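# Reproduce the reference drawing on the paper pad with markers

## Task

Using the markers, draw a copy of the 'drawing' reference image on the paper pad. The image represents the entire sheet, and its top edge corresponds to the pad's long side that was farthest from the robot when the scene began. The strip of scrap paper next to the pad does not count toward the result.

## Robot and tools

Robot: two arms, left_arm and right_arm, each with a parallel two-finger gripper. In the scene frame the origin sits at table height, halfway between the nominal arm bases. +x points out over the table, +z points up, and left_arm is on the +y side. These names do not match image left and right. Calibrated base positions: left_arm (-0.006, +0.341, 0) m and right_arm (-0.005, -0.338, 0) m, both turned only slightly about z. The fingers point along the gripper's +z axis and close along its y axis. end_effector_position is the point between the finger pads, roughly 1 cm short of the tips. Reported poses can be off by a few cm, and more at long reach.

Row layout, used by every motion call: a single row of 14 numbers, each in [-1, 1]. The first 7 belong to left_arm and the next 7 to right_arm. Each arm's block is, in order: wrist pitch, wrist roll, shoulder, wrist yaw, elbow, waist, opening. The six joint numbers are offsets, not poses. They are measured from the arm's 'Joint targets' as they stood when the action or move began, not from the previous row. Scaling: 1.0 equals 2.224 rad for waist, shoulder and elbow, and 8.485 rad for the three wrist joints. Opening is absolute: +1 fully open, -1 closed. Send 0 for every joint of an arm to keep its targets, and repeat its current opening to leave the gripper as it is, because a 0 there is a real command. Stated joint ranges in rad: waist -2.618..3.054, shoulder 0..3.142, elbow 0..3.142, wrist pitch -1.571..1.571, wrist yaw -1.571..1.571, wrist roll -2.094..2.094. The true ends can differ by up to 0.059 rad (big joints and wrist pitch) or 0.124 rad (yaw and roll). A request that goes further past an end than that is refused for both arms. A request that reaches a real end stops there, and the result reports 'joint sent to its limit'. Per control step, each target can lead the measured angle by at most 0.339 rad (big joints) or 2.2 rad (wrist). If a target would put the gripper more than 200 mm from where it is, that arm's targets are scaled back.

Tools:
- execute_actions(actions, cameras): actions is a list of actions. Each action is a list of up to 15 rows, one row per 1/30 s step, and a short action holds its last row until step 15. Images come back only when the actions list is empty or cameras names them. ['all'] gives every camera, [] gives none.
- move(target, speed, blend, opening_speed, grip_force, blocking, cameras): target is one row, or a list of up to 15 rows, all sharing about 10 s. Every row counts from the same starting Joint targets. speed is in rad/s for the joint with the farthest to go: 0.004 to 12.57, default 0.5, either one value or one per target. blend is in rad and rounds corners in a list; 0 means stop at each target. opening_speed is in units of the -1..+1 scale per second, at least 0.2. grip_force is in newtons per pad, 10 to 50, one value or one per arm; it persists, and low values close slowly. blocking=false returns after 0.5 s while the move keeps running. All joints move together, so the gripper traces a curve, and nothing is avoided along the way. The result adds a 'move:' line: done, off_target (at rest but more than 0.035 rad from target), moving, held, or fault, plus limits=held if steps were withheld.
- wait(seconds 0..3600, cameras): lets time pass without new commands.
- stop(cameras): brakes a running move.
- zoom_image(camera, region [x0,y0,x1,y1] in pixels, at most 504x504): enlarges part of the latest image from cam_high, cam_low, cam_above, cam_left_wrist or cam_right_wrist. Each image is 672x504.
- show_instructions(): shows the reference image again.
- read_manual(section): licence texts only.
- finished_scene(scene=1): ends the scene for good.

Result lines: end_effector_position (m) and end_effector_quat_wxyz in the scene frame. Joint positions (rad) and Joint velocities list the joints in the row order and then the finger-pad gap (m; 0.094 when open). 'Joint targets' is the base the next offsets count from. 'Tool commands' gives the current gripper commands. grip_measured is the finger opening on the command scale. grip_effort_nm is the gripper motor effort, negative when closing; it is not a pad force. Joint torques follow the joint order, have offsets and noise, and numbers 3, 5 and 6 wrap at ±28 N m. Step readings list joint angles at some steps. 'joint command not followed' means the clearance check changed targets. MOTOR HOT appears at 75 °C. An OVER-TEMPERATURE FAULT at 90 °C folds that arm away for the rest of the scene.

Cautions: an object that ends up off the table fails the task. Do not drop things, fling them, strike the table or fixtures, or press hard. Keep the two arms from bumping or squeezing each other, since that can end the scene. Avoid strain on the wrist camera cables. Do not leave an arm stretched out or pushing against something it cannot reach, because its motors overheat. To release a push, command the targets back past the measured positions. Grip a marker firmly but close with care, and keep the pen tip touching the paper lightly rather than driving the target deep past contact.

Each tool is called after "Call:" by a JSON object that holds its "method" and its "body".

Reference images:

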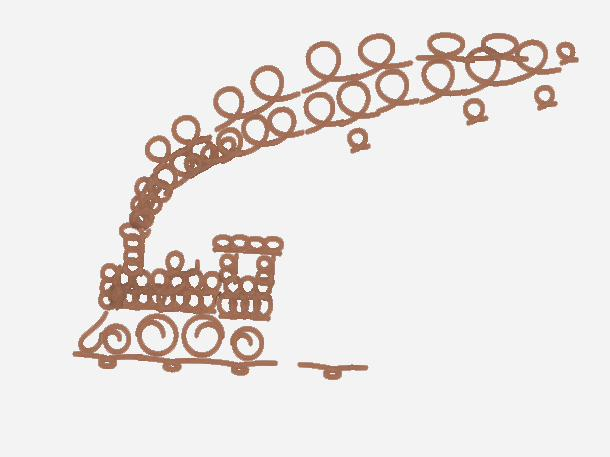

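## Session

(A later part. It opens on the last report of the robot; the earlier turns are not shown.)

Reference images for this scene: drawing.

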